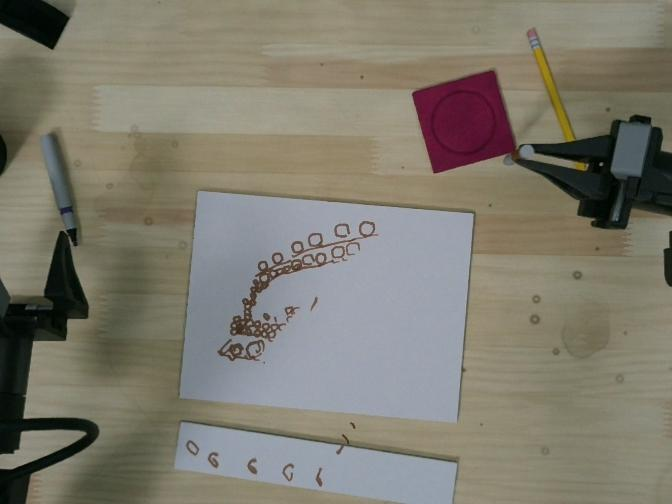

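Call:
{"method": "zoom_image", "body": {"camera": "cam_above", "region": [200, 200, 400, 380]}}

Call:
{"method": "zoom_image", "body": {"camera": "cam_above", "region": [215, 290, 335, 370]}}

Scaled by 2.520 from the camera's image (finer frame: 960x720).

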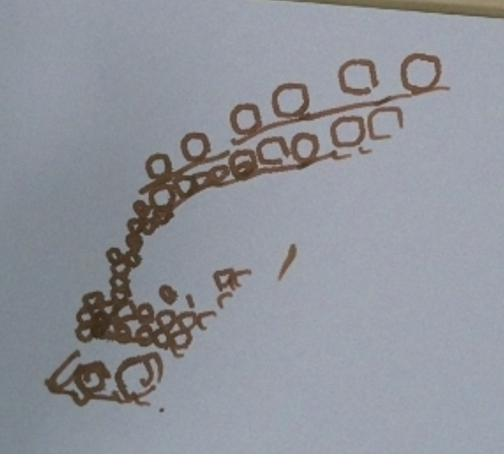

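Scaled by 4.200 from the camera's image (finer frame: 960x720).

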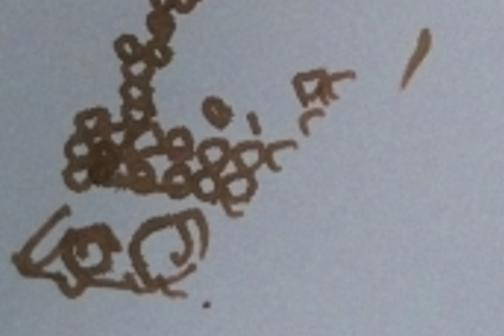

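Call:
{"method": "move", "body": {"target": [[0,0,0,0,0,0,1, 0,0.00724,0,0,0,0.31475,-1],[0,0,0,0,0,0,1, 0,0.00724,0.03597,0,0,0.31475,-1],[0,0,0,0,0,0,1, 0,0.00170,0.03597,0,0,0.30216,-1],[0,0,0,0,0,0,1, 0,0,0.03597,0,0,0.29505,-1],[0,0,0,0,0,0,1, -0.01417,0,0.03597,0,0,0.29505,-1]], "speed": [0.9,0.12,0.15,0.035,0.2], "blend": [0,0,0.002,0,0], "cameras": []}}

Scene clock: 706.00 s.
left_arm: end_effector_position=(+0.3943, +0.3350, +0.1104) grip_measured=+1.000 grip_effort_nm=0.00 end_effector_quat_wxyz=(+0.619, -0.015, +0.785, -0.003) | right_arm: end_effector_position=(+0.2700, +0.0920, +0.0998) grip_measured=-0.782 grip_effort_nm=-1.03 end_effector_quat_wxyz=(-0.358, +0.611, -0.379, -0.596)
Joint positions: left_arm=[1.014 -0.037 1.582 -0.053 0.332 -0.05 0.094] | right_arm=[0.872 -0.174 2.362 -1.398 1.298 0.661 0.01]
Joint torques (N m): left_arm=[1.69 0.03 -6.37 -0.06 5.24 -0.09] | right_arm=[1.09 -0.08 -9.29 -0.13 4.31 -0.46]
Heat: left arm: 45 °C; right arm: 44 °C.
Joint targets: left_arm=[1.021 -0.037 1.573 -0.053 0.341 -0.050] | right_arm=[0.856 -0.181 2.366 -1.401 1.291 0.656]
move: done


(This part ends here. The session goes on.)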